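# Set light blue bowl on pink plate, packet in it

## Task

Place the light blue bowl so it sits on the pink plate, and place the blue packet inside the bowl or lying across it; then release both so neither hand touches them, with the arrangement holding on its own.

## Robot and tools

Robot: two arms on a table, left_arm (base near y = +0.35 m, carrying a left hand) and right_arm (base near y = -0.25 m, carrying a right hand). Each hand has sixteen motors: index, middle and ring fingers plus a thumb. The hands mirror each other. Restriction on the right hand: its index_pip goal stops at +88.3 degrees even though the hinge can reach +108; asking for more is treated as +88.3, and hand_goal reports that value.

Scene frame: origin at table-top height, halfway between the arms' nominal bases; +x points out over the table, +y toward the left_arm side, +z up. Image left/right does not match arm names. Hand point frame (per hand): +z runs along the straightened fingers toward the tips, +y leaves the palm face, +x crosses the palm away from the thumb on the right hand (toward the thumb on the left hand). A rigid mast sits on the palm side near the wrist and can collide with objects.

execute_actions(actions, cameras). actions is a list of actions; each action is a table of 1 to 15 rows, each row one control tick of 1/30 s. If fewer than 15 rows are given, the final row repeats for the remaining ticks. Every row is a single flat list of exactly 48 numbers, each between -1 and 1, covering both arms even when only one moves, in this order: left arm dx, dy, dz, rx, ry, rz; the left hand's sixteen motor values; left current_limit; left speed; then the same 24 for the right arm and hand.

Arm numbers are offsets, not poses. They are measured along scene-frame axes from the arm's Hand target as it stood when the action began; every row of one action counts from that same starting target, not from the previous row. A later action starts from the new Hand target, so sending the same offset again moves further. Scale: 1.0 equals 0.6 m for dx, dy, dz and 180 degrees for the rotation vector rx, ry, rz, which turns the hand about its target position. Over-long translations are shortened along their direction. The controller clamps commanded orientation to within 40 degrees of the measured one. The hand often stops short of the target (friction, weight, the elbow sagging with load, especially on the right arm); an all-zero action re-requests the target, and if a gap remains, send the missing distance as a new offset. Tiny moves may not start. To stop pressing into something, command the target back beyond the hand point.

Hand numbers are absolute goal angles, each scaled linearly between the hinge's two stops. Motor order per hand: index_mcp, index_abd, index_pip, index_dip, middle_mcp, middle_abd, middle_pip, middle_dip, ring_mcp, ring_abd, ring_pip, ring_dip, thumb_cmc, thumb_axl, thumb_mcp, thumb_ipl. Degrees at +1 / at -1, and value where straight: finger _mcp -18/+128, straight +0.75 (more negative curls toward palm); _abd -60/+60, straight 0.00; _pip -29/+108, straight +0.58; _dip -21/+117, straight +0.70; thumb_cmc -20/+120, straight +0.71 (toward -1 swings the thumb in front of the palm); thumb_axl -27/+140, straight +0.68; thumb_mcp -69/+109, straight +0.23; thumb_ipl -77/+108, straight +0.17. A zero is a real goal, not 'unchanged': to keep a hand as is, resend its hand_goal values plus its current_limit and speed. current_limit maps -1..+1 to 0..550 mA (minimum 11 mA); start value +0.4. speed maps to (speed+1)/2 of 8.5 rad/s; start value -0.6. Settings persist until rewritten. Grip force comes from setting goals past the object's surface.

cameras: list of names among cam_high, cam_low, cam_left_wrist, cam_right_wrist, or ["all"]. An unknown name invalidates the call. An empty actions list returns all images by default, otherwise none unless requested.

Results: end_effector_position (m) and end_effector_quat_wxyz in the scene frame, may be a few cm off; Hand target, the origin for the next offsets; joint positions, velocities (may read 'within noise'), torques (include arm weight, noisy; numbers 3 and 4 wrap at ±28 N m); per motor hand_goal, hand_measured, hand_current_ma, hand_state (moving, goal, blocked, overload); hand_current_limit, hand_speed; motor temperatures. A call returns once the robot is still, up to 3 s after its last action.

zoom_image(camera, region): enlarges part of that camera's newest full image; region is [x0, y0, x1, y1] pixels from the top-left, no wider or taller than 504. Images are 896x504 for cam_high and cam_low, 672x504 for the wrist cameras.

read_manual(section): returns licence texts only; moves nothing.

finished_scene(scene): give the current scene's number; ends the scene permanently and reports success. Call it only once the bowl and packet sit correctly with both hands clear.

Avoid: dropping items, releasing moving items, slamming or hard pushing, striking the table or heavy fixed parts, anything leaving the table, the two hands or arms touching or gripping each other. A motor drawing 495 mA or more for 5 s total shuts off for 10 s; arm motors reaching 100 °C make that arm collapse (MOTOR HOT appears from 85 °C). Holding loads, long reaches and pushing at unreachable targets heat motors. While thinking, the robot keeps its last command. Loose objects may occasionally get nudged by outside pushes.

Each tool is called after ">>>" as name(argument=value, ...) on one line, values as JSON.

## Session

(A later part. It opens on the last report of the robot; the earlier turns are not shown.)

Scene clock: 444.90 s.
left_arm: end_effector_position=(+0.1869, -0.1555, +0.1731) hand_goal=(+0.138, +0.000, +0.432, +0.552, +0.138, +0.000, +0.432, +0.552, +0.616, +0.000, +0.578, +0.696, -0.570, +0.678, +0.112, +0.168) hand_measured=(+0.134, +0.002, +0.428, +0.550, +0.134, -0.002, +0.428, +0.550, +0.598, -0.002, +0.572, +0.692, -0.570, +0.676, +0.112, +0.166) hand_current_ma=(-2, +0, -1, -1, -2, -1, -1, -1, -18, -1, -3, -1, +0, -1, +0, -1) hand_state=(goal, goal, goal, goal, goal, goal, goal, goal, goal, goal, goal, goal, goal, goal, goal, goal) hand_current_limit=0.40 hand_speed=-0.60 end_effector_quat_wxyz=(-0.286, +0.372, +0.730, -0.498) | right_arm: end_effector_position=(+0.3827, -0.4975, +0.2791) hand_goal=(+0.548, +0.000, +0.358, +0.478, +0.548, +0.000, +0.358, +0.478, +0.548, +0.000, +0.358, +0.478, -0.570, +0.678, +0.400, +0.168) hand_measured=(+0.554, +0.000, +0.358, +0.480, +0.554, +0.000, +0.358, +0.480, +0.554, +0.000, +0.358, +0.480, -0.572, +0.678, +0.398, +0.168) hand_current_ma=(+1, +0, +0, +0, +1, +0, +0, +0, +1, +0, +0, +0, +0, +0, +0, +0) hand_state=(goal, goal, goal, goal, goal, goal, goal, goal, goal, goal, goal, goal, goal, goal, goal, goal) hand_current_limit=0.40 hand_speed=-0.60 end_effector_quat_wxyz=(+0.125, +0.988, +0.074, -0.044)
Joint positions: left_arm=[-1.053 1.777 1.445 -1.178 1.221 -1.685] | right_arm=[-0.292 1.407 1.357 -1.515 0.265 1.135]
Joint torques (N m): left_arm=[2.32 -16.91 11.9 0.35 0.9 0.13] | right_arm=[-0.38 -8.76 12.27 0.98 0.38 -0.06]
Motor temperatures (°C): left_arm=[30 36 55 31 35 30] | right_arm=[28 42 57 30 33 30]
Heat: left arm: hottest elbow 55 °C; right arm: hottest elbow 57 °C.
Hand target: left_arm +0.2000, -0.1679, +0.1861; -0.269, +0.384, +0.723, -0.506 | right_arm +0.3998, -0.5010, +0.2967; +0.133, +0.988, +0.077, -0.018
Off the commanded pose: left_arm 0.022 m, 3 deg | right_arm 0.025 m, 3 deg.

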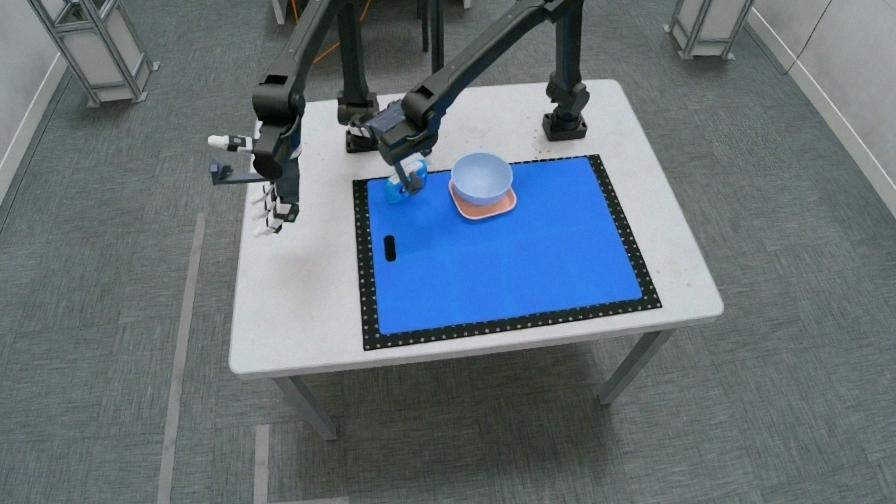

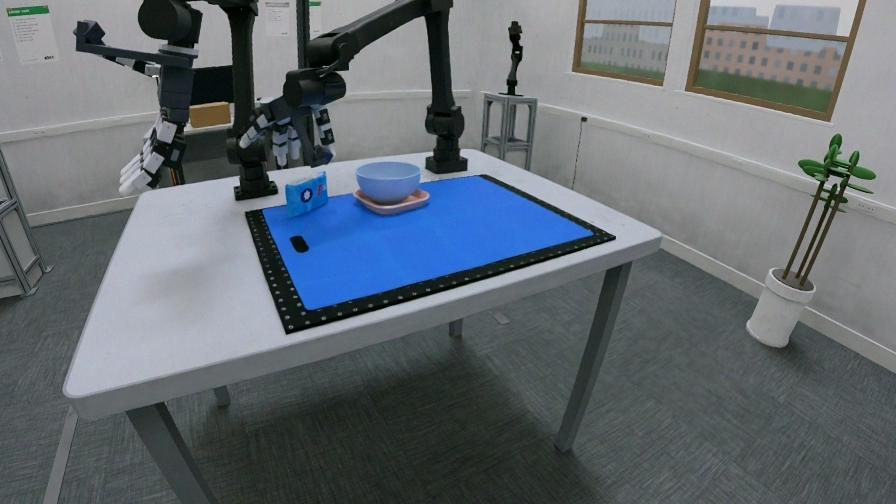

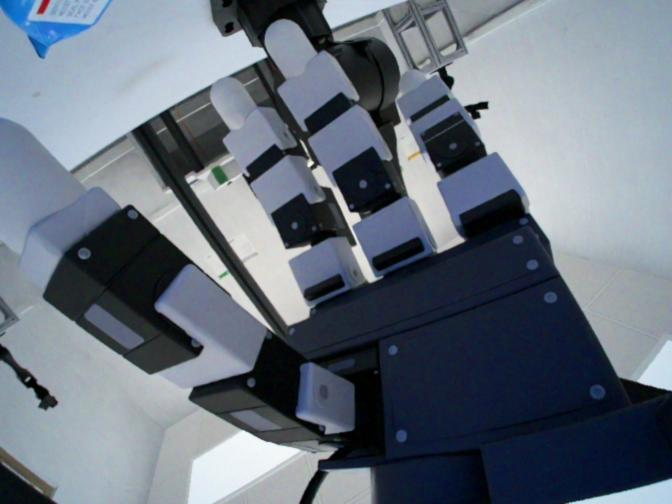

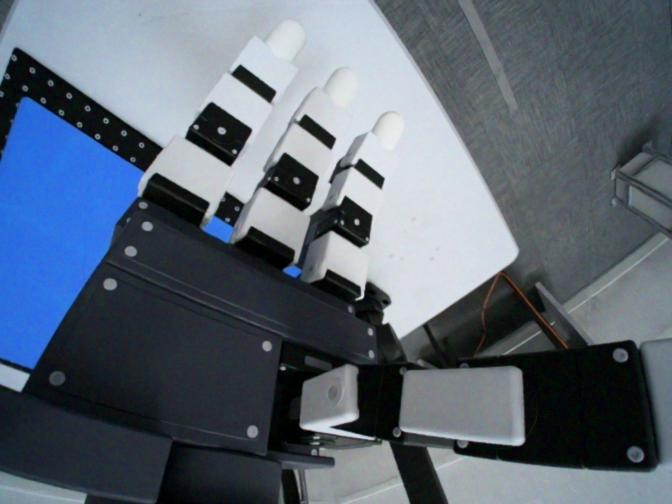

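>>> execute_actions(actions=[[[0.013,-0.067,-0.055,0,0,0,0.137,0,0.431,0.551,0.137,0,0.431,0.551,0.616,0,0.577,0.696,-0.571,0.678,0.112,0.168,0.4,-0.6,0,0,0,0,0,0,0.548,0,0.358,0.478,0.548,0,0.358,0.478,0.548,0,0.358,0.478,-0.571,0.678,0.4,0.168,0.4,-0.6]]], cameras=["cam_high","cam_low","cam_left_wrist"])

>>> zoom_image(camera="cam_low", region=[230, 60, 400, 240])

>>> zoom_image(camera="cam_high", region=[330, 100, 530, 240])

Scene clock: 465.97 s.
left_arm: end_effector_position=(+0.2047, -0.1903, +0.1378) hand_goal=(+0.138, +0.000, +0.432, +0.552, +0.138, +0.000, +0.432, +0.552, +0.616, +0.000, +0.578, +0.696, -0.570, +0.678, +0.112, +0.168) hand_measured=(+0.134, +0.002, +0.428, +0.550, +0.134, -0.002, +0.428, +0.550, +0.598, -0.002, +0.572, +0.692, -0.570, +0.676, +0.112, +0.166) hand_current_ma=(-2, +0, -1, -1, -2, -1, -1, -1, -18, -1, -3, -1, +0, -1, +0, -1) hand_state=(goal, goal, goal, goal, goal, goal, goal, goal, goal, goal, goal, goal, goal, goal, goal, goal) hand_current_limit=0.40 hand_speed=-0.60 end_effector_quat_wxyz=(-0.282, +0.372, +0.730, -0.499) | right_arm: end_effector_position=(+0.3827, -0.4975, +0.2791) hand_goal=(+0.548, +0.000, +0.358, +0.478, +0.548, +0.000, +0.358, +0.478, +0.548, +0.000, +0.358, +0.478, -0.570, +0.678, +0.400, +0.168) hand_measured=(+0.554, +0.000, +0.358, +0.480, +0.554, +0.000, +0.358, +0.480, +0.554, +0.000, +0.358, +0.480, -0.572, +0.678, +0.398, +0.168) hand_current_ma=(+1, +0, +0, +0, +1, +0, +0, +0, +1, +0, +0, +0, +0, +0, +0, +0) hand_state=(goal, goal, goal, goal, goal, goal, goal, goal, goal, goal, goal, goal, goal, goal, goal, goal) hand_current_limit=0.40 hand_speed=-0.60 end_effector_quat_wxyz=(+0.125, +0.988, +0.074, -0.044)
Joint positions: left_arm=[-1.059 1.896 1.519 -1.103 1.221 -1.711] | right_arm=[-0.292 1.407 1.357 -1.515 0.265 1.135]
Joint torques (N m): left_arm=[0.91 -17.85 11.74 1.05 0.89 -0.07] | right_arm=[-0.62 -9 12.3 0.96 0.39 -0.07]
Motor temperatures (°C): left_arm=[30 38 58 31 35 30] | right_arm=[28 42 57 30 33 30]
Heat: left arm: hottest elbow 58 °C; right arm: hottest elbow 57 °C.
Hand target: left_arm +0.2079, -0.2081, +0.1529; -0.269, +0.384, +0.723, -0.506 | right_arm +0.3998, -0.5010, +0.2967; +0.133, +0.988, +0.077, -0.018
Off the commanded pose: left_arm 0.024 m, 2 deg | right_arm 0.025 m, 3 deg.
Images, in order (width x height): cam_high 896x504, cam_low 896x504, cam_left_wrist 672x504.

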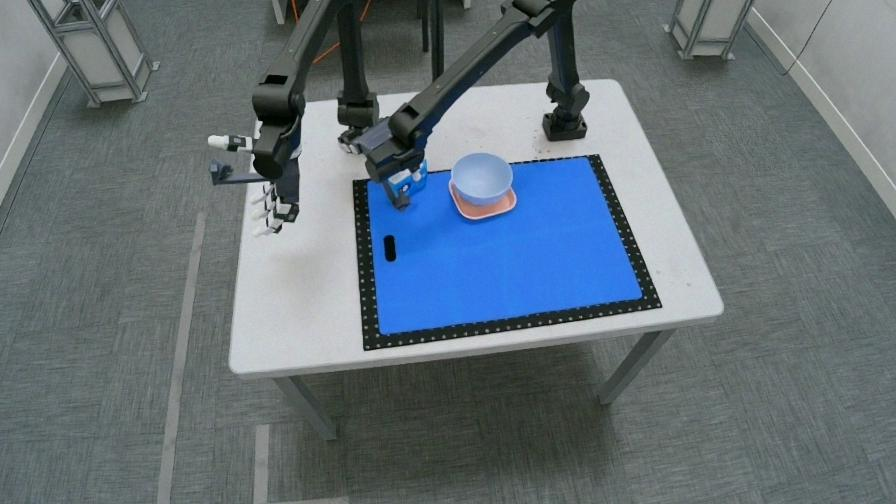

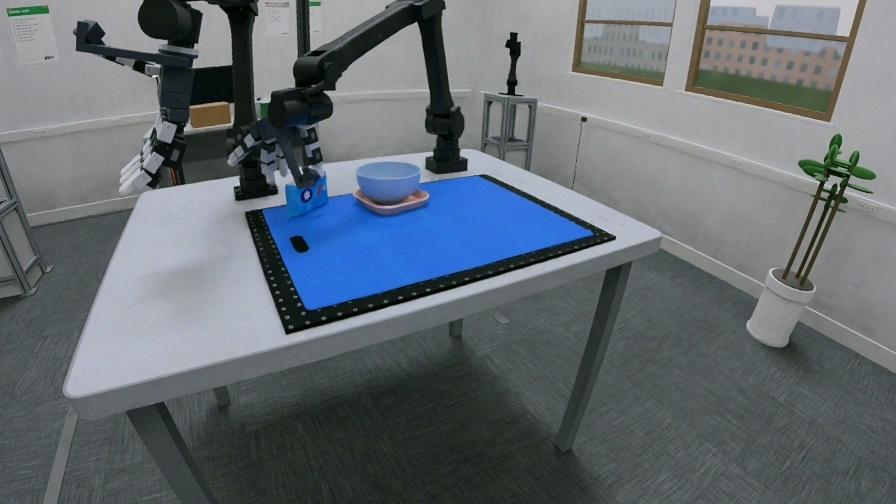

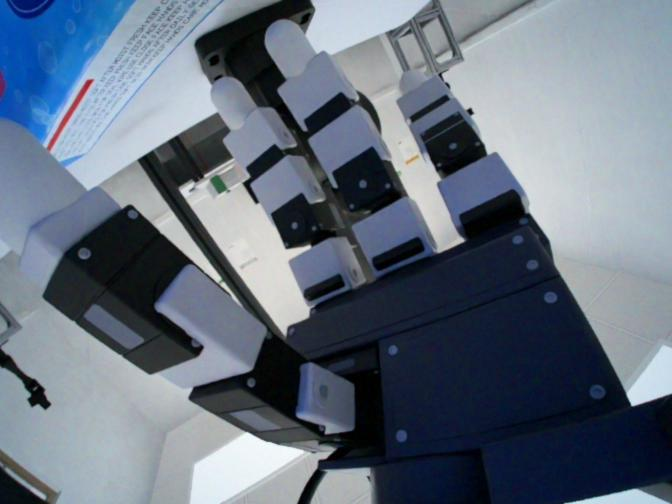

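Scaled by 2.800 from the camera's 896x504 image, which has a finer 1280x720 frame.

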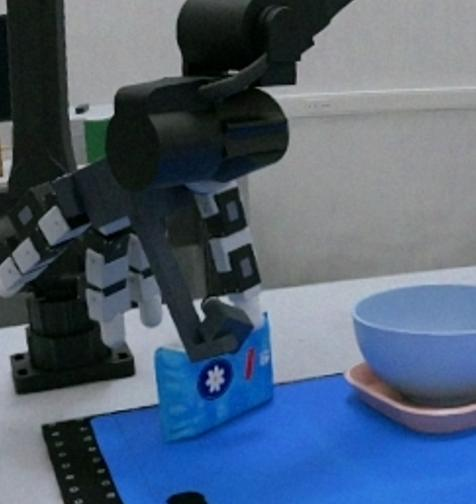

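Scaled by 2.520 from the camera's 896x504 image, which has a finer 1280x720 frame.

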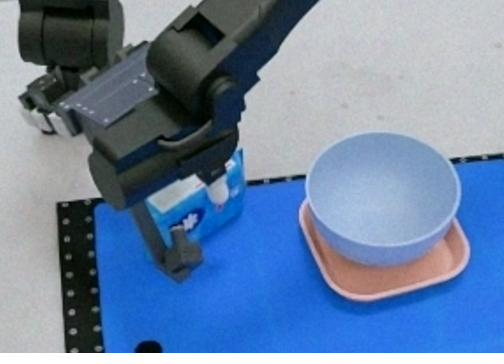

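>>> execute_actions(actions=[[[-0.048,0.033,0,0,0,0,0.137,0,0.431,0.551,0.137,0,0.431,0.551,0.616,0,0.577,0.696,-0.571,0.678,0.112,0.168,0.4,-0.6,0,0,0,0,0,0,0.548,0,0.358,0.478,0.548,0,0.358,0.478,0.548,0,0.358,0.478,-0.571,0.678,0.4,0.168,0.4,-0.6]],[[0,0,-0.06,0,0,0,0.137,0,0.431,0.551,0.137,0,0.431,0.551,0.616,0,0.577,0.696,-0.571,0.678,0.112,0.168,0.4,-0.6,0,0,0,0,0,0,0.548,0,0.358,0.478,0.548,0,0.358,0.478,0.548,0,0.358,0.478,-0.571,0.678,0.4,0.168,0.4,-0.6]]], cameras=["cam_high","cam_low","cam_left_wrist"])

>>> zoom_image(camera="cam_low", region=[230, 60, 400, 240])

>>> zoom_image(camera="cam_high", region=[330, 100, 530, 240])

Scene clock: 486.93 s.
left_arm: end_effector_position=(+0.1817, -0.1870, +0.1220) hand_goal=(+0.138, +0.000, +0.432, +0.552, +0.138, +0.000, +0.432, +0.552, +0.616, +0.000, +0.578, +0.696, -0.570, +0.678, +0.112, +0.168) hand_measured=(+0.134, +0.002, +0.428, +0.550, +0.134, -0.002, +0.428, +0.550, +0.598, -0.002, +0.572, +0.692, -0.570, +0.676, +0.112, +0.166) hand_current_ma=(-2, +0, -1, -1, -2, -1, -1, -1, -18, -1, -3, -1, +0, -1, +0, -1) hand_state=(goal, goal, goal, goal, goal, goal, goal, goal, goal, goal, goal, goal, goal, goal, goal, goal) hand_current_limit=0.40 hand_speed=-0.60 end_effector_quat_wxyz=(-0.265, +0.388, +0.721, -0.510) | right_arm: end_effector_position=(+0.3827, -0.4975, +0.2791) hand_goal=(+0.548, +0.000, +0.358, +0.478, +0.548, +0.000, +0.358, +0.478, +0.548, +0.000, +0.358, +0.478, -0.570, +0.678, +0.400, +0.168) hand_measured=(+0.554, +0.000, +0.358, +0.480, +0.554, +0.000, +0.358, +0.480, +0.554, +0.000, +0.358, +0.480, -0.572, +0.678, +0.398, +0.168) hand_current_ma=(+1, +0, +0, +0, +1, +0, +0, +0, +1, +0, +0, +0, +0, +0, +0, +0) hand_state=(goal, goal, goal, goal, goal, goal, goal, goal, goal, goal, goal, goal, goal, goal, goal, goal) hand_current_limit=0.40 hand_speed=-0.60 end_effector_quat_wxyz=(+0.125, +0.988, +0.074, -0.044)
Joint positions: left_arm=[-1.091 1.841 1.39 -0.905 1.216 -1.786] | right_arm=[-0.292 1.407 1.357 -1.515 0.265 1.135]
Joint torques (N m): left_arm=[1.26 -16.85 8.34 1.48 0.82 -0.08] | right_arm=[-0.67 -8.94 12.3 0.94 0.38 -0.07]
Motor temperatures (°C): left_arm=[30 38 58 31 35 30] | right_arm=[28 42 57 30 33 30]
Heat: left arm: hottest elbow 58 °C; right arm: hottest elbow 57 °C.
Hand target: left_arm +0.1792, -0.1884, +0.1171; -0.269, +0.384, +0.723, -0.506 | right_arm +0.3998, -0.5010, +0.2967; +0.133, +0.988, +0.077, -0.018
Off the commanded pose: left_arm 0.006 m, 1 deg | right_arm 0.025 m, 3 deg.
Images, in order (width x height): cam_high 896x504, cam_low 896x504, cam_left_wrist 672x504.

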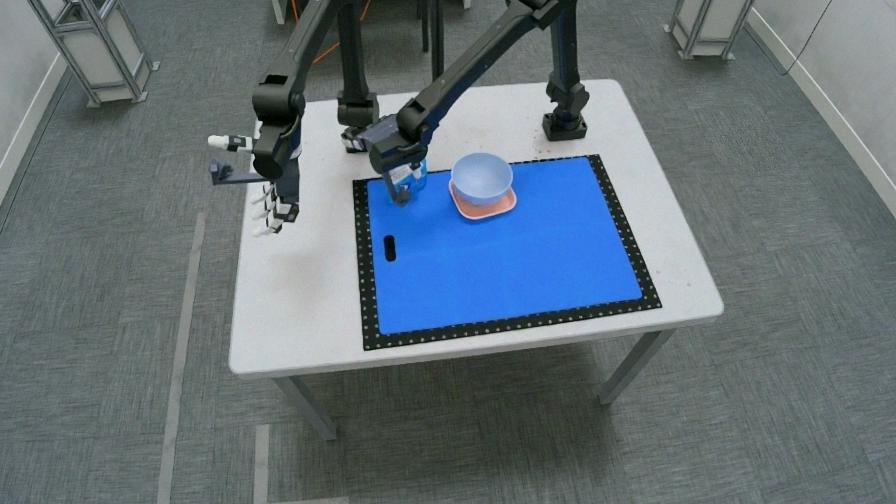

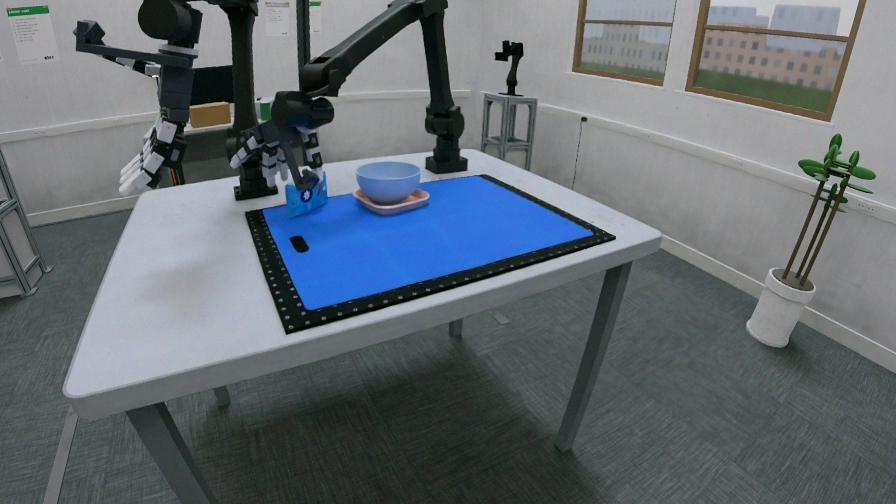

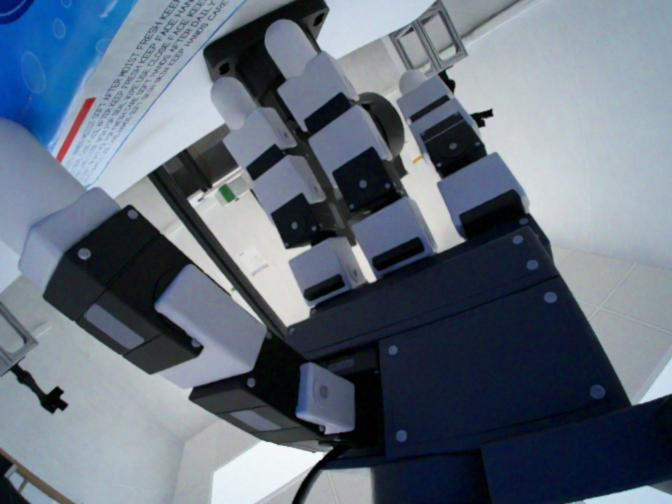

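Scaled by 2.800 from the camera's 896x504 image, which has a finer 1280x720 frame.

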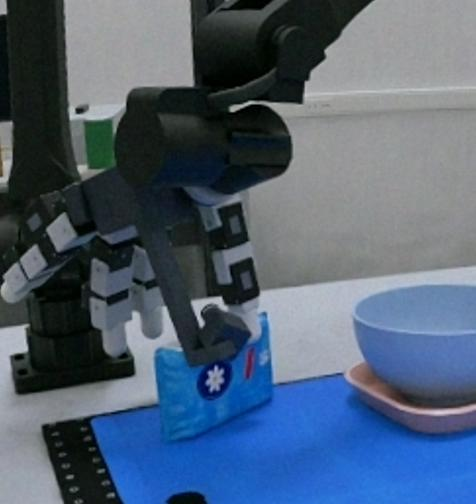

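Scaled by 2.520 from the camera's 896x504 image, which has a finer 1280x720 frame.

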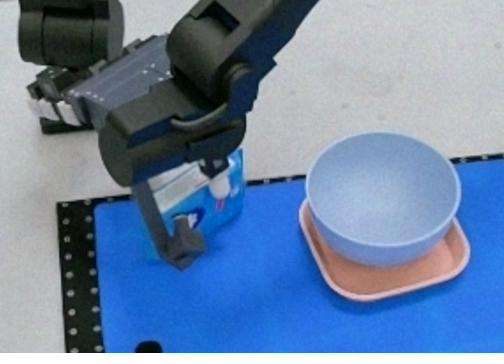

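>>> execute_actions(actions=[[[-0.008,0.028,-0.02,0,0,0,0.137,0,0.431,0.551,0.137,0,0.431,0.551,0.616,0,0.577,0.696,-0.571,0.678,0.112,0.168,0.4,-0.6,0,0,0,0,0,0,0.548,0,0.358,0.478,0.548,0,0.358,0.478,0.548,0,0.358,0.478,-0.571,0.678,0.4,0.168,0.4,-0.6]],[[0,0,-0.035,0,0,0,0.137,0,0.431,0.551,0.137,0,0.431,0.551,0.616,0,0.577,0.696,-0.571,0.678,0.112,0.168,0.4,-0.6,0,0,0,0,0,0,0.548,0,0.358,0.478,0.548,0,0.358,0.478,0.548,0,0.358,0.478,-0.571,0.678,0.4,0.168,0.4,-0.6]]], cameras=["cam_high","cam_low","cam_left_wrist"])

>>> zoom_image(camera="cam_low", region=[230, 60, 400, 240])

>>> zoom_image(camera="cam_high", region=[330, 100, 530, 240])

Scene clock: 492.83 s.
left_arm: end_effector_position=(+0.1729, -0.1716, +0.0936) hand_goal=(+0.138, +0.000, +0.432, +0.552, +0.138, +0.000, +0.432, +0.552, +0.616, +0.000, +0.578, +0.696, -0.570, +0.678, +0.112, +0.168) hand_measured=(+0.134, +0.002, +0.428, +0.550, +0.134, -0.002, +0.428, +0.550, +0.598, -0.002, +0.572, +0.692, -0.570, +0.676, +0.112, +0.166) hand_current_ma=(-2, +0, -1, -1, -2, -1, -1, -1, -18, -1, -3, -1, +0, -1, +0, -1) hand_state=(goal, goal, goal, goal, goal, goal, goal, goal, goal, goal, goal, goal, goal, goal, goal, goal) hand_current_limit=0.40 hand_speed=-0.60 end_effector_quat_wxyz=(-0.268, +0.386, +0.722, -0.508) | right_arm: end_effector_position=(+0.3827, -0.4975, +0.2791) hand_goal=(+0.548, +0.000, +0.358, +0.478, +0.548, +0.000, +0.358, +0.478, +0.548, +0.000, +0.358, +0.478, -0.570, +0.678, +0.400, +0.168) hand_measured=(+0.554, +0.000, +0.358, +0.480, +0.554, +0.000, +0.358, +0.480, +0.554, +0.000, +0.358, +0.480, -0.572, +0.678, +0.398, +0.168) hand_current_ma=(+1, +0, +0, +0, +1, +0, +0, +0, +1, +0, +0, +0, +0, +0, +0, +0) hand_state=(goal, goal, goal, goal, goal, goal, goal, goal, goal, goal, goal, goal, goal, goal, goal, goal) hand_current_limit=0.40 hand_speed=-0.60 end_effector_quat_wxyz=(+0.125, +0.988, +0.074, -0.044)
Joint positions: left_arm=[-1.091 1.839 1.303 -0.828 1.216 -1.786] | right_arm=[-0.292 1.407 1.357 -1.515 0.265 1.135]
Joint torques (N m): left_arm=[1.85 -15.68 7.58 1.58 0.89 0.07] | right_arm=[-0.38 -9.05 12.33 0.96 0.38 -0.08]
Motor temperatures (°C): left_arm=[30 38 57 31 35 30] | right_arm=[28 42 58 30 33 30]
Heat: left arm: hottest elbow 57 °C; right arm: hottest elbow 58 °C.
Hand target: left_arm +0.1743, -0.1716, +0.0840; -0.269, +0.384, +0.723, -0.506 | right_arm +0.3998, -0.5010, +0.2967; +0.133, +0.988, +0.077, -0.018
Off the commanded pose: left_arm 0.010 m, 0 deg | right_arm 0.025 m, 3 deg.
Images, in order (width x height): cam_high 896x504, cam_low 896x504, cam_left_wrist 672x504.

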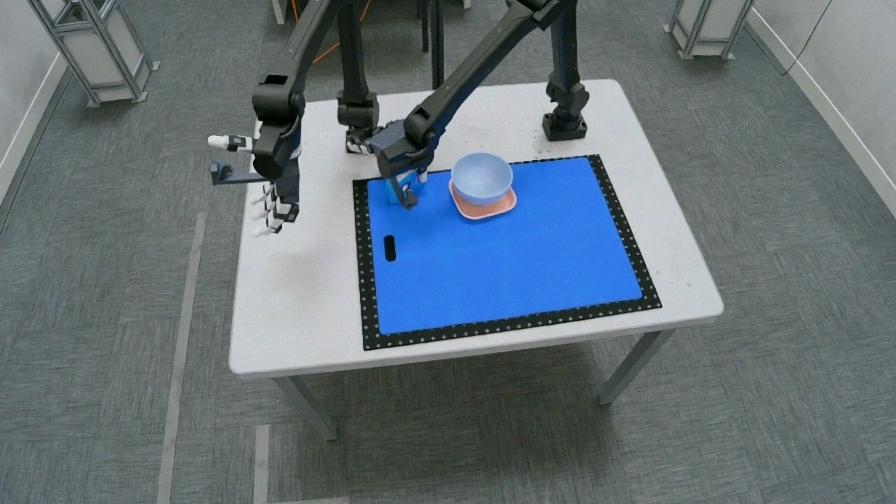

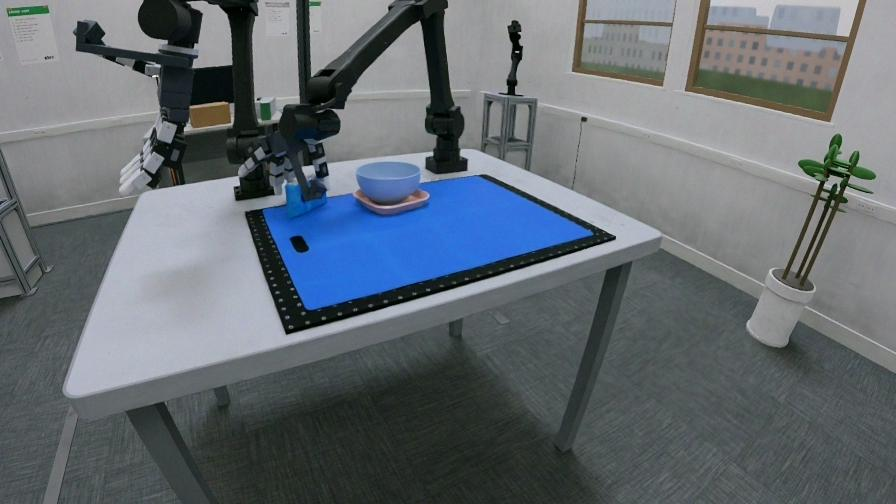

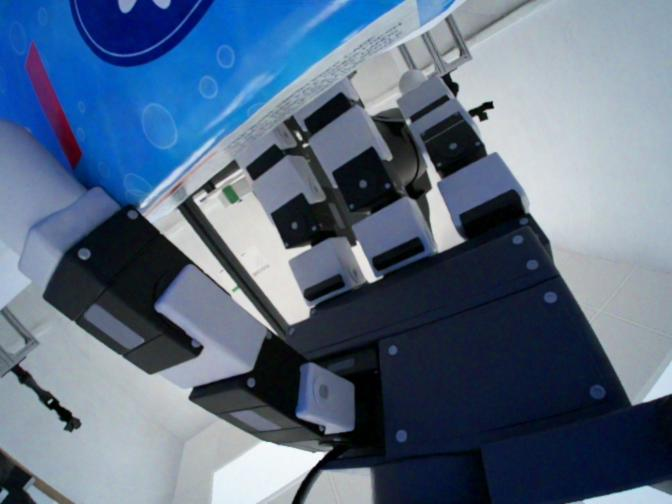

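Scaled by 2.800 from the camera's 896x504 image, which has a finer 1280x720 frame.

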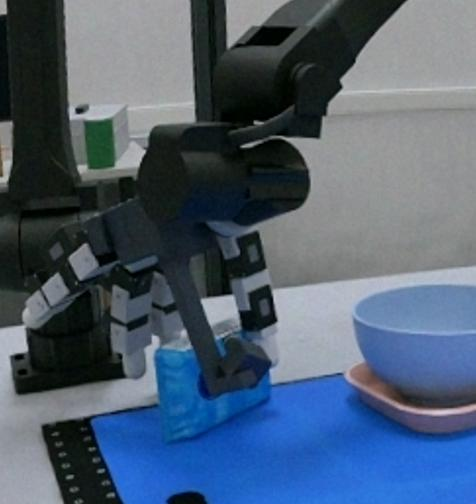

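Scaled by 2.520 from the camera's 896x504 image, which has a finer 1280x720 frame.

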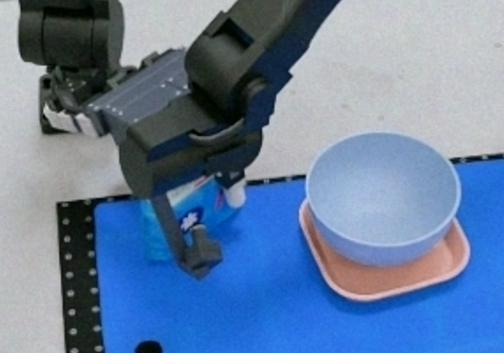

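>>> execute_actions(actions=[[[0,0,-0.043,0,0,0,0.137,0,0.431,0.551,0.137,0,0.431,0.551,0.616,0,0.577,0.696,-0.571,0.678,0.112,0.168,0.4,-0.6,0,0,0,0,0,0,0.548,0,0.358,0.478,0.548,0,0.358,0.478,0.548,0,0.358,0.478,-0.571,0.678,0.4,0.168,0.4,-0.6]],[[0,0,0,0,0,0,-0.04,0,0.358,0.478,-0.04,0,0.358,0.478,0.616,0,0.577,0.696,-0.571,0.678,-0.03,0.168,0.2,-0.7,0,0,0,0,0,0,0.548,0,0.358,0.478,0.548,0,0.358,0.478,0.548,0,0.358,0.478,-0.571,0.678,0.4,0.168,0.4,-0.6]]], cameras=["cam_high","cam_low","cam_left_wrist"])

>>> zoom_image(camera="cam_low", region=[230, 60, 400, 240])

>>> zoom_image(camera="cam_high", region=[330, 100, 530, 240])

Scene clock: 501.80 s.
left_arm: end_effector_position=(+0.1700, -0.1723, +0.0678) hand_goal=(-0.040, +0.000, +0.358, +0.478, -0.040, +0.000, +0.358, +0.478, +0.616, +0.000, +0.578, +0.696, -0.570, +0.678, -0.030, +0.168) hand_measured=(-0.040, +0.002, +0.360, +0.480, +0.060, +0.002, +0.406, +0.502, +0.598, -0.002, +0.572, +0.692, -0.570, +0.676, -0.028, +0.166) hand_current_ma=(+0, +0, +1, +1, +266, +1, +75, +27, -17, +0, -3, -1, +0, -1, +1, -1) hand_state=(goal, goal, goal, goal, blocked, goal, blocked, blocked, goal, goal, goal, goal, goal, goal, goal, goal) hand_current_limit=0.20 hand_speed=-0.70 end_effector_quat_wxyz=(-0.273, +0.385, +0.718, -0.512) | right_arm: end_effector_position=(+0.3827, -0.4975, +0.2791) hand_goal=(+0.548, +0.000, +0.358, +0.478, +0.548, +0.000, +0.358, +0.478, +0.548, +0.000, +0.358, +0.478, -0.570, +0.678, +0.400, +0.168) hand_measured=(+0.554, +0.000, +0.358, +0.480, +0.554, +0.000, +0.358, +0.480, +0.554, +0.000, +0.358, +0.480, -0.572, +0.678, +0.398, +0.168) hand_current_ma=(+1, +0, +0, +0, +1, +0, +0, +0, +1, +0, +0, +0, +0, +0, +0, +0) hand_state=(goal, goal, goal, goal, goal, goal, goal, goal, goal, goal, goal, goal, goal, goal, goal, goal) hand_current_limit=0.40 hand_speed=-0.60 end_effector_quat_wxyz=(+0.125, +0.988, +0.074, -0.044)
Joint positions: left_arm=[-1.093 1.879 1.278 -0.766 1.23 -1.786] | right_arm=[-0.292 1.407 1.357 -1.515 0.265 1.135]
Joint torques (N m): left_arm=[1.96 -15.91 7.51 1.28 0.27 0.09] | right_arm=[-0.5 -9 12.26 0.91 0.37 -0.05]
Motor temperatures (°C): left_arm=[30 38 55 31 35 30] | right_arm=[28 42 58 30 33 30]
Heat: left arm: hottest elbow 55 °C; right arm: hottest elbow 58 °C.
Hand target: left_arm +0.1742, -0.1716, +0.0583; -0.269, +0.384, +0.723, -0.506 | right_arm +0.3998, -0.5010, +0.2967; +0.133, +0.988, +0.077, -0.018
Off the commanded pose: left_arm 0.010 m, 1 deg | right_arm 0.025 m, 3 deg.
Images, in order (width x height): cam_high 896x504, cam_low 896x504, cam_left_wrist 672x504.

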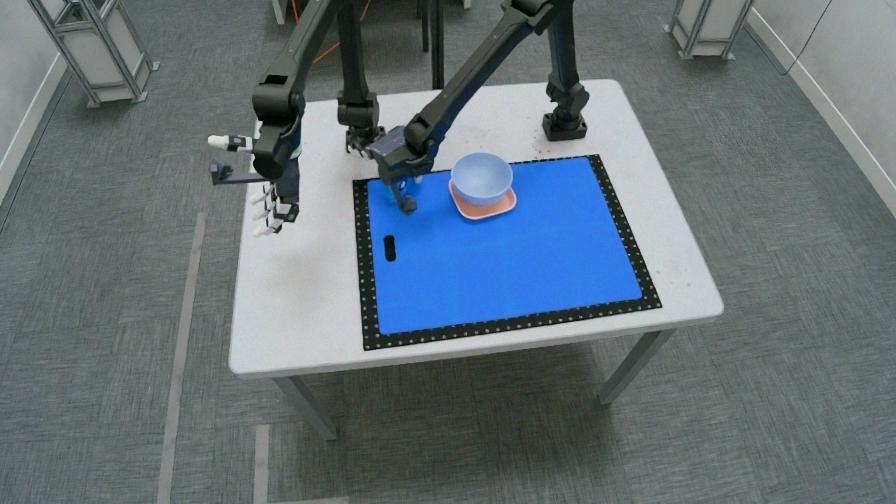

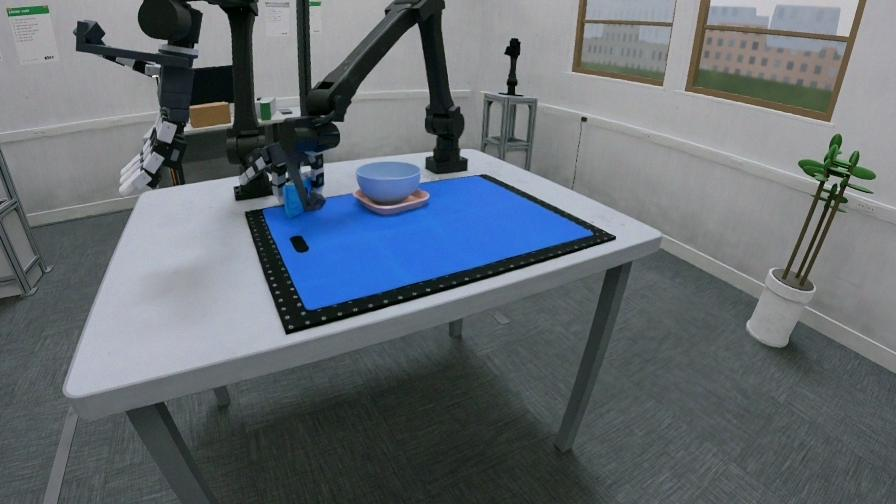

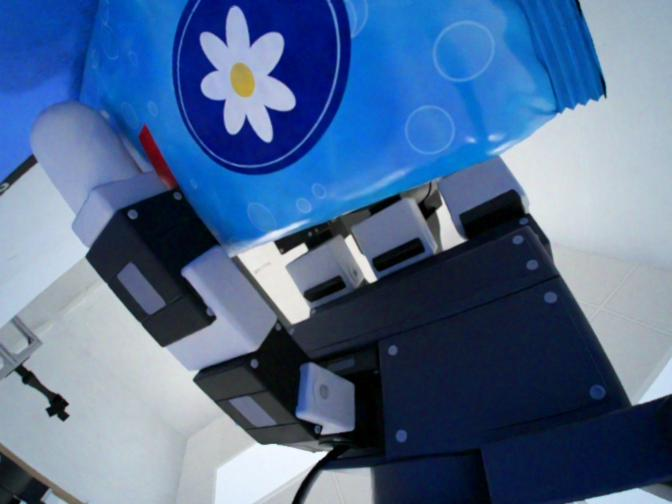

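Scaled by 2.800 from the camera's 896x504 image, which has a finer 1280x720 frame.

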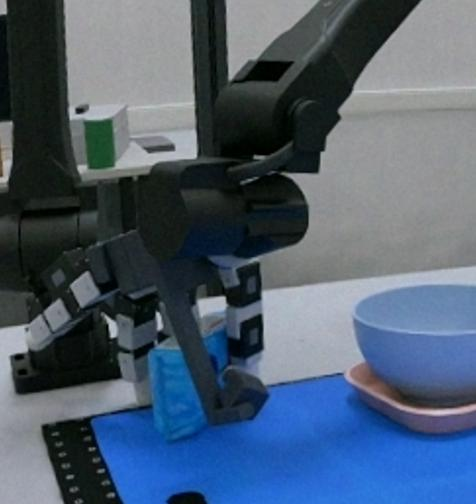

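Scaled by 2.520 from the camera's 896x504 image, which has a finer 1280x720 frame.

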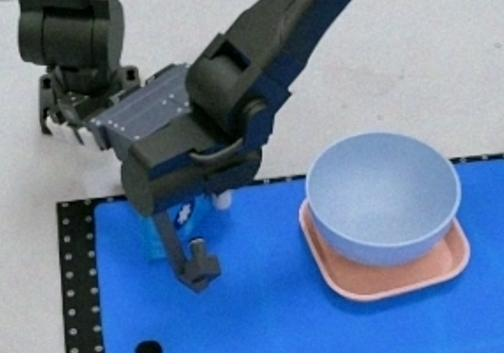

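>>> execute_actions(actions=[[[0,0,0,0,0,0,0.137,0,0.431,0.551,0.137,0,0.431,0.551,0.616,0,0.577,0.696,-0.571,0.678,0.112,0.168,0.4,-0.6,0,0,0,0,0,0,0.548,0,0.358,0.478,0.548,0,0.358,0.478,0.548,0,0.358,0.478,-0.571,0.678,0.4,0.168,0.4,-0.6]],[[0,0,0.08,0,0,0,0.137,0,0.431,0.551,0.137,0,0.431,0.551,0.616,0,0.577,0.696,-0.571,0.678,0.2,0.168,0.4,-0.6,0,0,0,0,0,0,0.548,0,0.358,0.478,0.548,0,0.358,0.478,0.548,0,0.358,0.478,-0.571,0.678,0.4,0.168,0.4,-0.6]],[[0.1,0.1,0.15,0,0,0,0.137,0,0.431,0.551,0.137,0,0.431,0.551,0.616,0,0.577,0.696,-0.571,0.678,0.2,0.168,0.4,-0.6,0,0,0,0,0,0,0.548,0,0.358,0.478,0.548,0,0.358,0.478,0.548,0,0.358,0.478,-0.571,0.678,0.4,0.168,0.4,-0.6]]], cameras=["cam_high","cam_low","cam_left_wrist"])

>>> zoom_image(camera="cam_low", region=[230, 60, 400, 240])

>>> zoom_image(camera="cam_high", region=[330, 100, 530, 240])

Scene clock: 514.60 s.
left_arm: end_effector_position=(+0.2275, -0.0990, +0.1845) hand_goal=(+0.138, +0.000, +0.432, +0.552, +0.138, +0.000, +0.432, +0.552, +0.616, +0.000, +0.578, +0.696, -0.570, +0.678, +0.200, +0.168) hand_measured=(+0.128, +0.002, +0.428, +0.550, +0.130, +0.002, +0.430, +0.550, +0.598, -0.002, +0.572, +0.692, -0.572, +0.676, +0.196, +0.166) hand_current_ma=(-6, +0, -1, -1, -5, +0, -1, +0, -17, +0, -3, -1, +0, -1, -2, -1) hand_state=(goal, goal, goal, goal, goal, goal, goal, goal, goal, goal, goal, goal, goal, goal, goal, goal) hand_current_limit=0.40 hand_speed=-0.60 end_effector_quat_wxyz=(-0.273, +0.359, +0.737, -0.504) | right_arm: end_effector_position=(+0.3827, -0.4975, +0.2791) hand_goal=(+0.548, +0.000, +0.358, +0.478, +0.548, +0.000, +0.358, +0.478, +0.548, +0.000, +0.358, +0.478, -0.570, +0.678, +0.400, +0.168) hand_measured=(+0.554, +0.000, +0.358, +0.480, +0.554, +0.000, +0.358, +0.480, +0.554, +0.000, +0.358, +0.480, -0.572, +0.678, +0.398, +0.168) hand_current_ma=(+1, +0, +0, +0, +1, +0, +0, +0, +1, +0, +0, +0, +0, +0, +0, +0) hand_state=(goal, goal, goal, goal, goal, goal, goal, goal, goal, goal, goal, goal, goal, goal, goal, goal) hand_current_limit=0.40 hand_speed=-0.60 end_effector_quat_wxyz=(+0.125, +0.988, +0.074, -0.044)
Joint positions: left_arm=[-0.924 1.741 1.424 -1.431 1.215 -1.425] | right_arm=[-0.292 1.407 1.357 -1.515 0.265 1.135]
Joint torques (N m): left_arm=[1.2 -15.33 11.49 -0.12 0.89 0.2] | right_arm=[-0.67 -8.76 12.3 0.98 0.39 -0.06]
Motor temperatures (°C): left_arm=[30 38 54 31 34 30] | right_arm=[28 42 58 30 33 30]
Heat: left arm: hottest elbow 54 °C; right arm: hottest elbow 58 °C.
Hand target: left_arm +0.2343, -0.1115, +0.1963; -0.269, +0.384, +0.723, -0.506 | right_arm +0.3998, -0.5010, +0.2967; +0.133, +0.988, +0.077, -0.018
Off the commanded pose: left_arm 0.018 m, 3 deg | right_arm 0.025 m, 3 deg.
Images, in order (width x height): cam_high 896x504, cam_low 896x504, cam_left_wrist 672x504.

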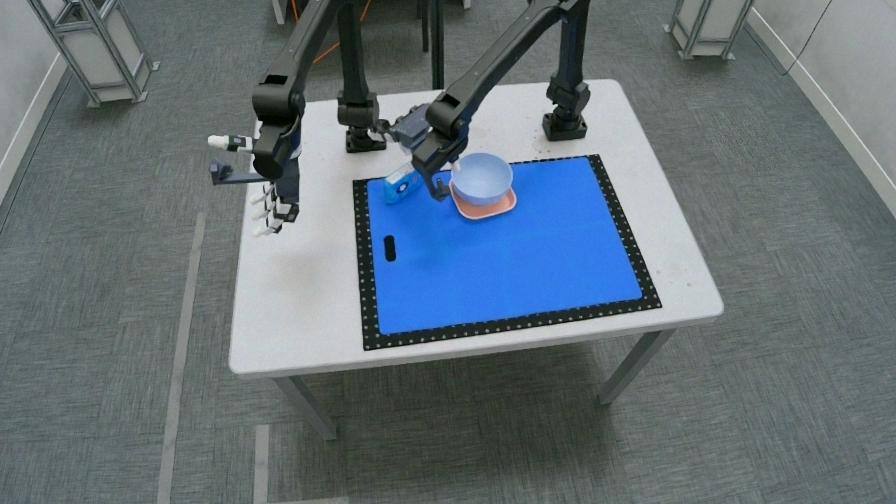

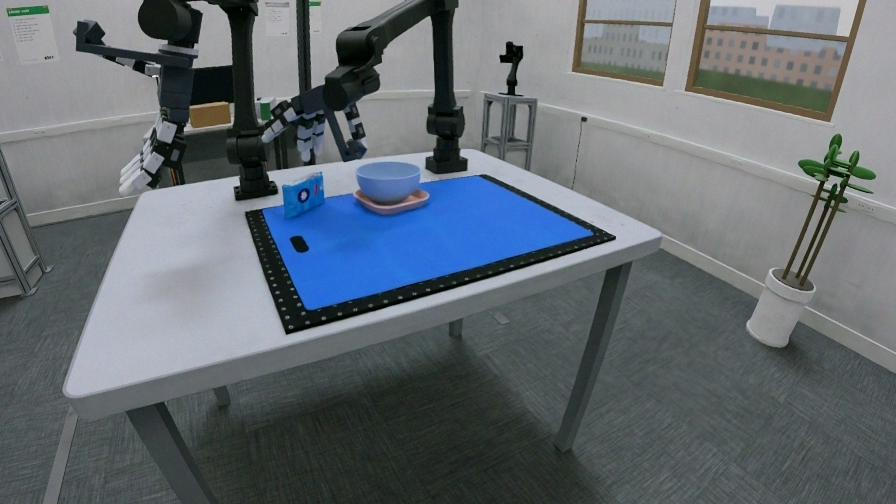

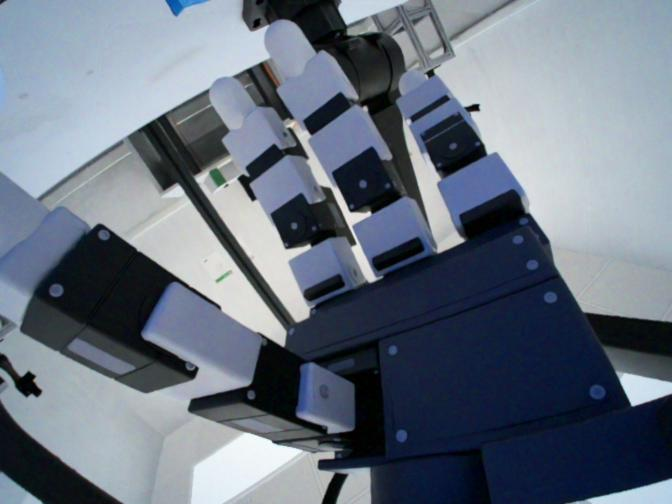

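Scaled by 2.800 from the camera's 896x504 image, which has a finer 1280x720 frame.

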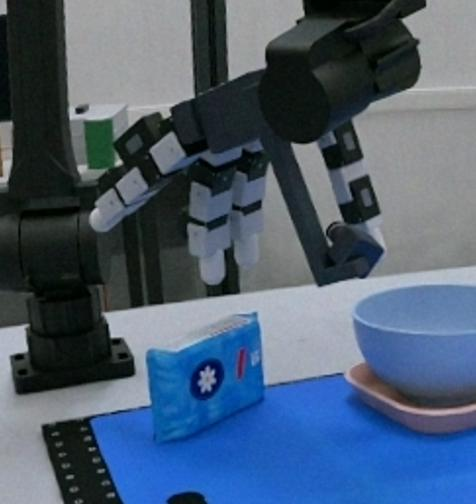

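Scaled by 2.520 from the camera's 896x504 image, which has a finer 1280x720 frame.

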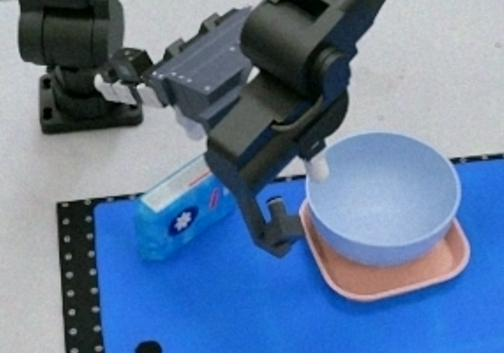

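>>> zoom_image(camera="cam_high", region=[370, 145, 450, 215])

>>> zoom_image(camera="cam_low", region=[270, 155, 350, 225])

Scaled by 6.300 from the camera's 896x504 image, which has a finer 1280x720 frame.

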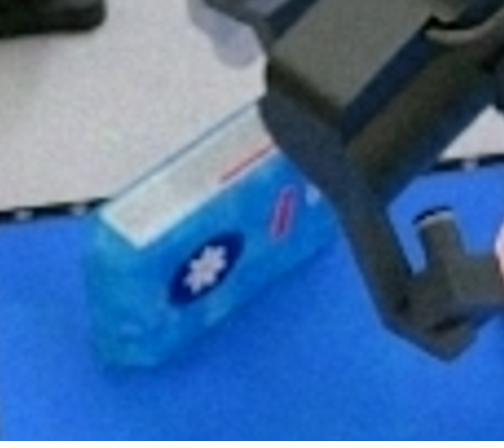

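Scaled by 6.300 from the camera's 896x504 image, which has a finer 1280x720 frame.

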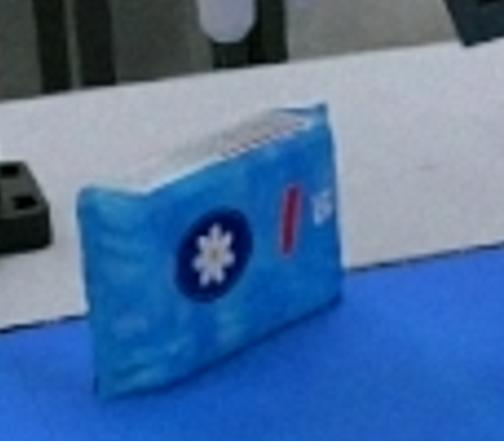

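>>> execute_actions(actions=[[[-0.03,-0.066,-0.03,0,0,0,0.137,0,0.431,0.551,0.137,0,0.431,0.551,0.616,0,0.577,0.696,-0.571,0.678,0.112,0.168,0.4,-0.6,0,0,0,0,0,0,0.548,0,0.358,0.478,0.548,0,0.358,0.478,0.548,0,0.358,0.478,-0.571,0.678,0.4,0.168,0.4,-0.6]],[[-0.03,-0.066,-0.06,0,0,0,0.137,0,0.431,0.551,0.137,0,0.431,0.551,0.616,0,0.577,0.696,-0.571,0.678,0.112,0.168,0.4,-0.6,0,0,0,0,0,0,0.548,0,0.358,0.478,0.548,0,0.358,0.478,0.548,0,0.358,0.478,-0.571,0.678,0.4,0.168,0.4,-0.6]]], cameras=["cam_high","cam_low","cam_left_wrist"])

Scene clock: 546.37 s.
left_arm: end_effector_position=(+0.1933, -0.1825, +0.1328) hand_goal=(+0.138, +0.000, +0.432, +0.552, +0.138, +0.000, +0.432, +0.552, +0.616, +0.000, +0.578, +0.696, -0.570, +0.678, +0.112, +0.168) hand_measured=(+0.128, +0.002, +0.428, +0.550, +0.130, +0.002, +0.430, +0.550, +0.598, -0.002, +0.572, +0.692, -0.572, +0.676, +0.114, +0.166) hand_current_ma=(-6, +0, -1, -1, -5, +0, -1, +0, -17, +0, -3, -1, +0, -1, +0, -1) hand_state=(goal, goal, goal, goal, goal, goal, goal, goal, goal, goal, goal, goal, goal, goal, goal, goal) hand_current_limit=0.40 hand_speed=-0.60 end_effector_quat_wxyz=(-0.281, +0.382, +0.723, -0.502) | right_arm: end_effector_position=(+0.3827, -0.4975, +0.2791) hand_goal=(+0.548, +0.000, +0.358, +0.478, +0.548, +0.000, +0.358, +0.478, +0.548, +0.000, +0.358, +0.478, -0.570, +0.678, +0.400, +0.168) hand_measured=(+0.554, +0.000, +0.358, +0.480, +0.554, +0.000, +0.358, +0.480, +0.554, +0.000, +0.358, +0.480, -0.572, +0.678, +0.398, +0.168) hand_current_ma=(+1, +0, +0, +0, +1, +0, +0, +0, +1, +0, +0, +0, +0, +0, +0, +0) hand_state=(goal, goal, goal, goal, goal, goal, goal, goal, goal, goal, goal, goal, goal, goal, goal, goal) hand_current_limit=0.40 hand_speed=-0.60 end_effector_quat_wxyz=(+0.125, +0.988, +0.074, -0.044)
Joint positions: left_arm=[-1.069 1.87 1.466 -1.075 1.224 -1.694] | right_arm=[-0.292 1.407 1.357 -1.515 0.265 1.135]
Joint torques (N m): left_arm=[1.44 -18.26 9.98 1.13 0.8 -0.14] | right_arm=[-0.44 -8.82 12.31 0.91 0.36 -0.07]
Motor temperatures (°C): left_arm=[30 39 56 30 35 30] | right_arm=[28 42 59 30 33 30]
Heat: left arm: hottest elbow 56 °C; right arm: hottest elbow 59 °C.
Hand target: left_arm +0.1983, -0.1907, +0.1422; -0.269, +0.384, +0.723, -0.506 | right_arm +0.3998, -0.5010, +0.2967; +0.133, +0.988, +0.077, -0.018
Off the commanded pose: left_arm 0.014 m, 2 deg | right_arm 0.025 m, 3 deg.
Images, in order (width x height): cam_high 896x504, cam_low 896x504, cam_left_wrist 672x504.

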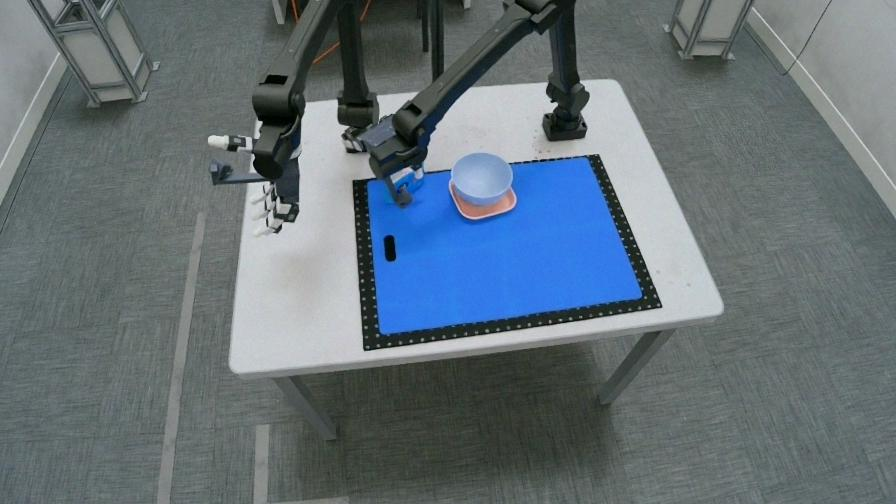

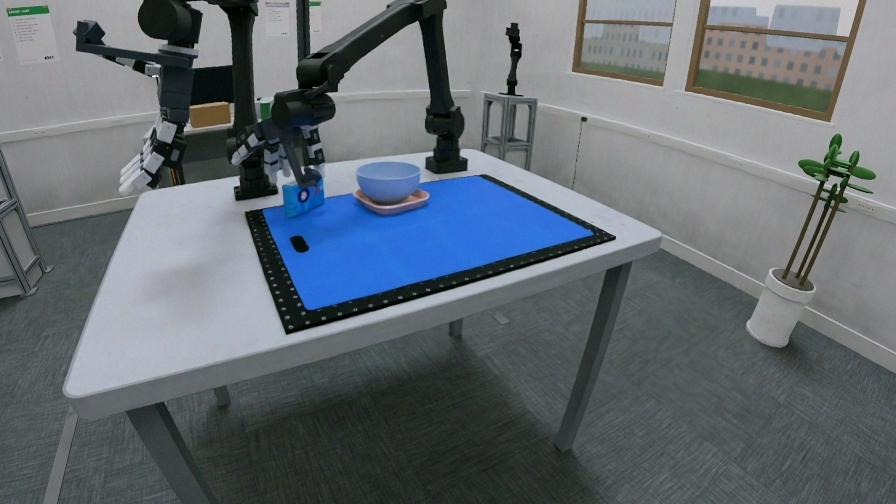

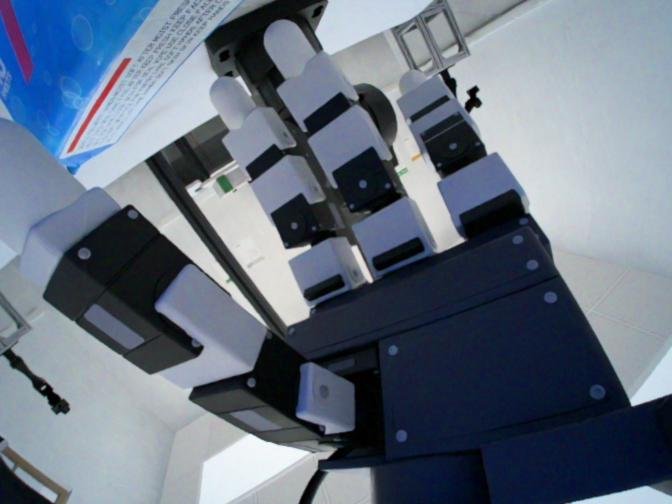

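>>> zoom_image(camera="cam_high", region=[370, 145, 450, 215])

>>> zoom_image(camera="cam_low", region=[230, 120, 350, 225])

Scaled by 6.300 from the camera's 896x504 image, which has a finer 1280x720 frame.

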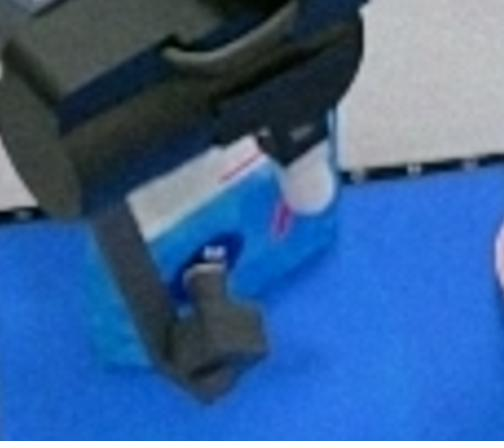

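Scaled by 4.200 from the camera's 896x504 image, which has a finer 1280x720 frame.

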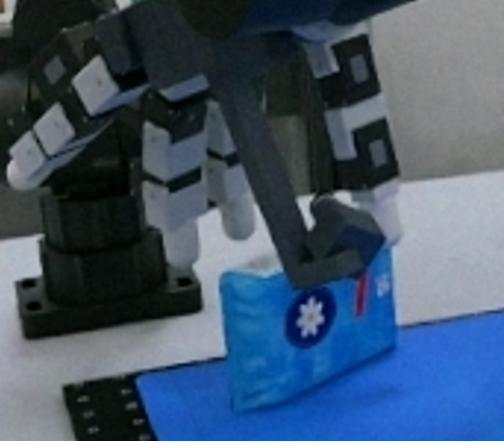

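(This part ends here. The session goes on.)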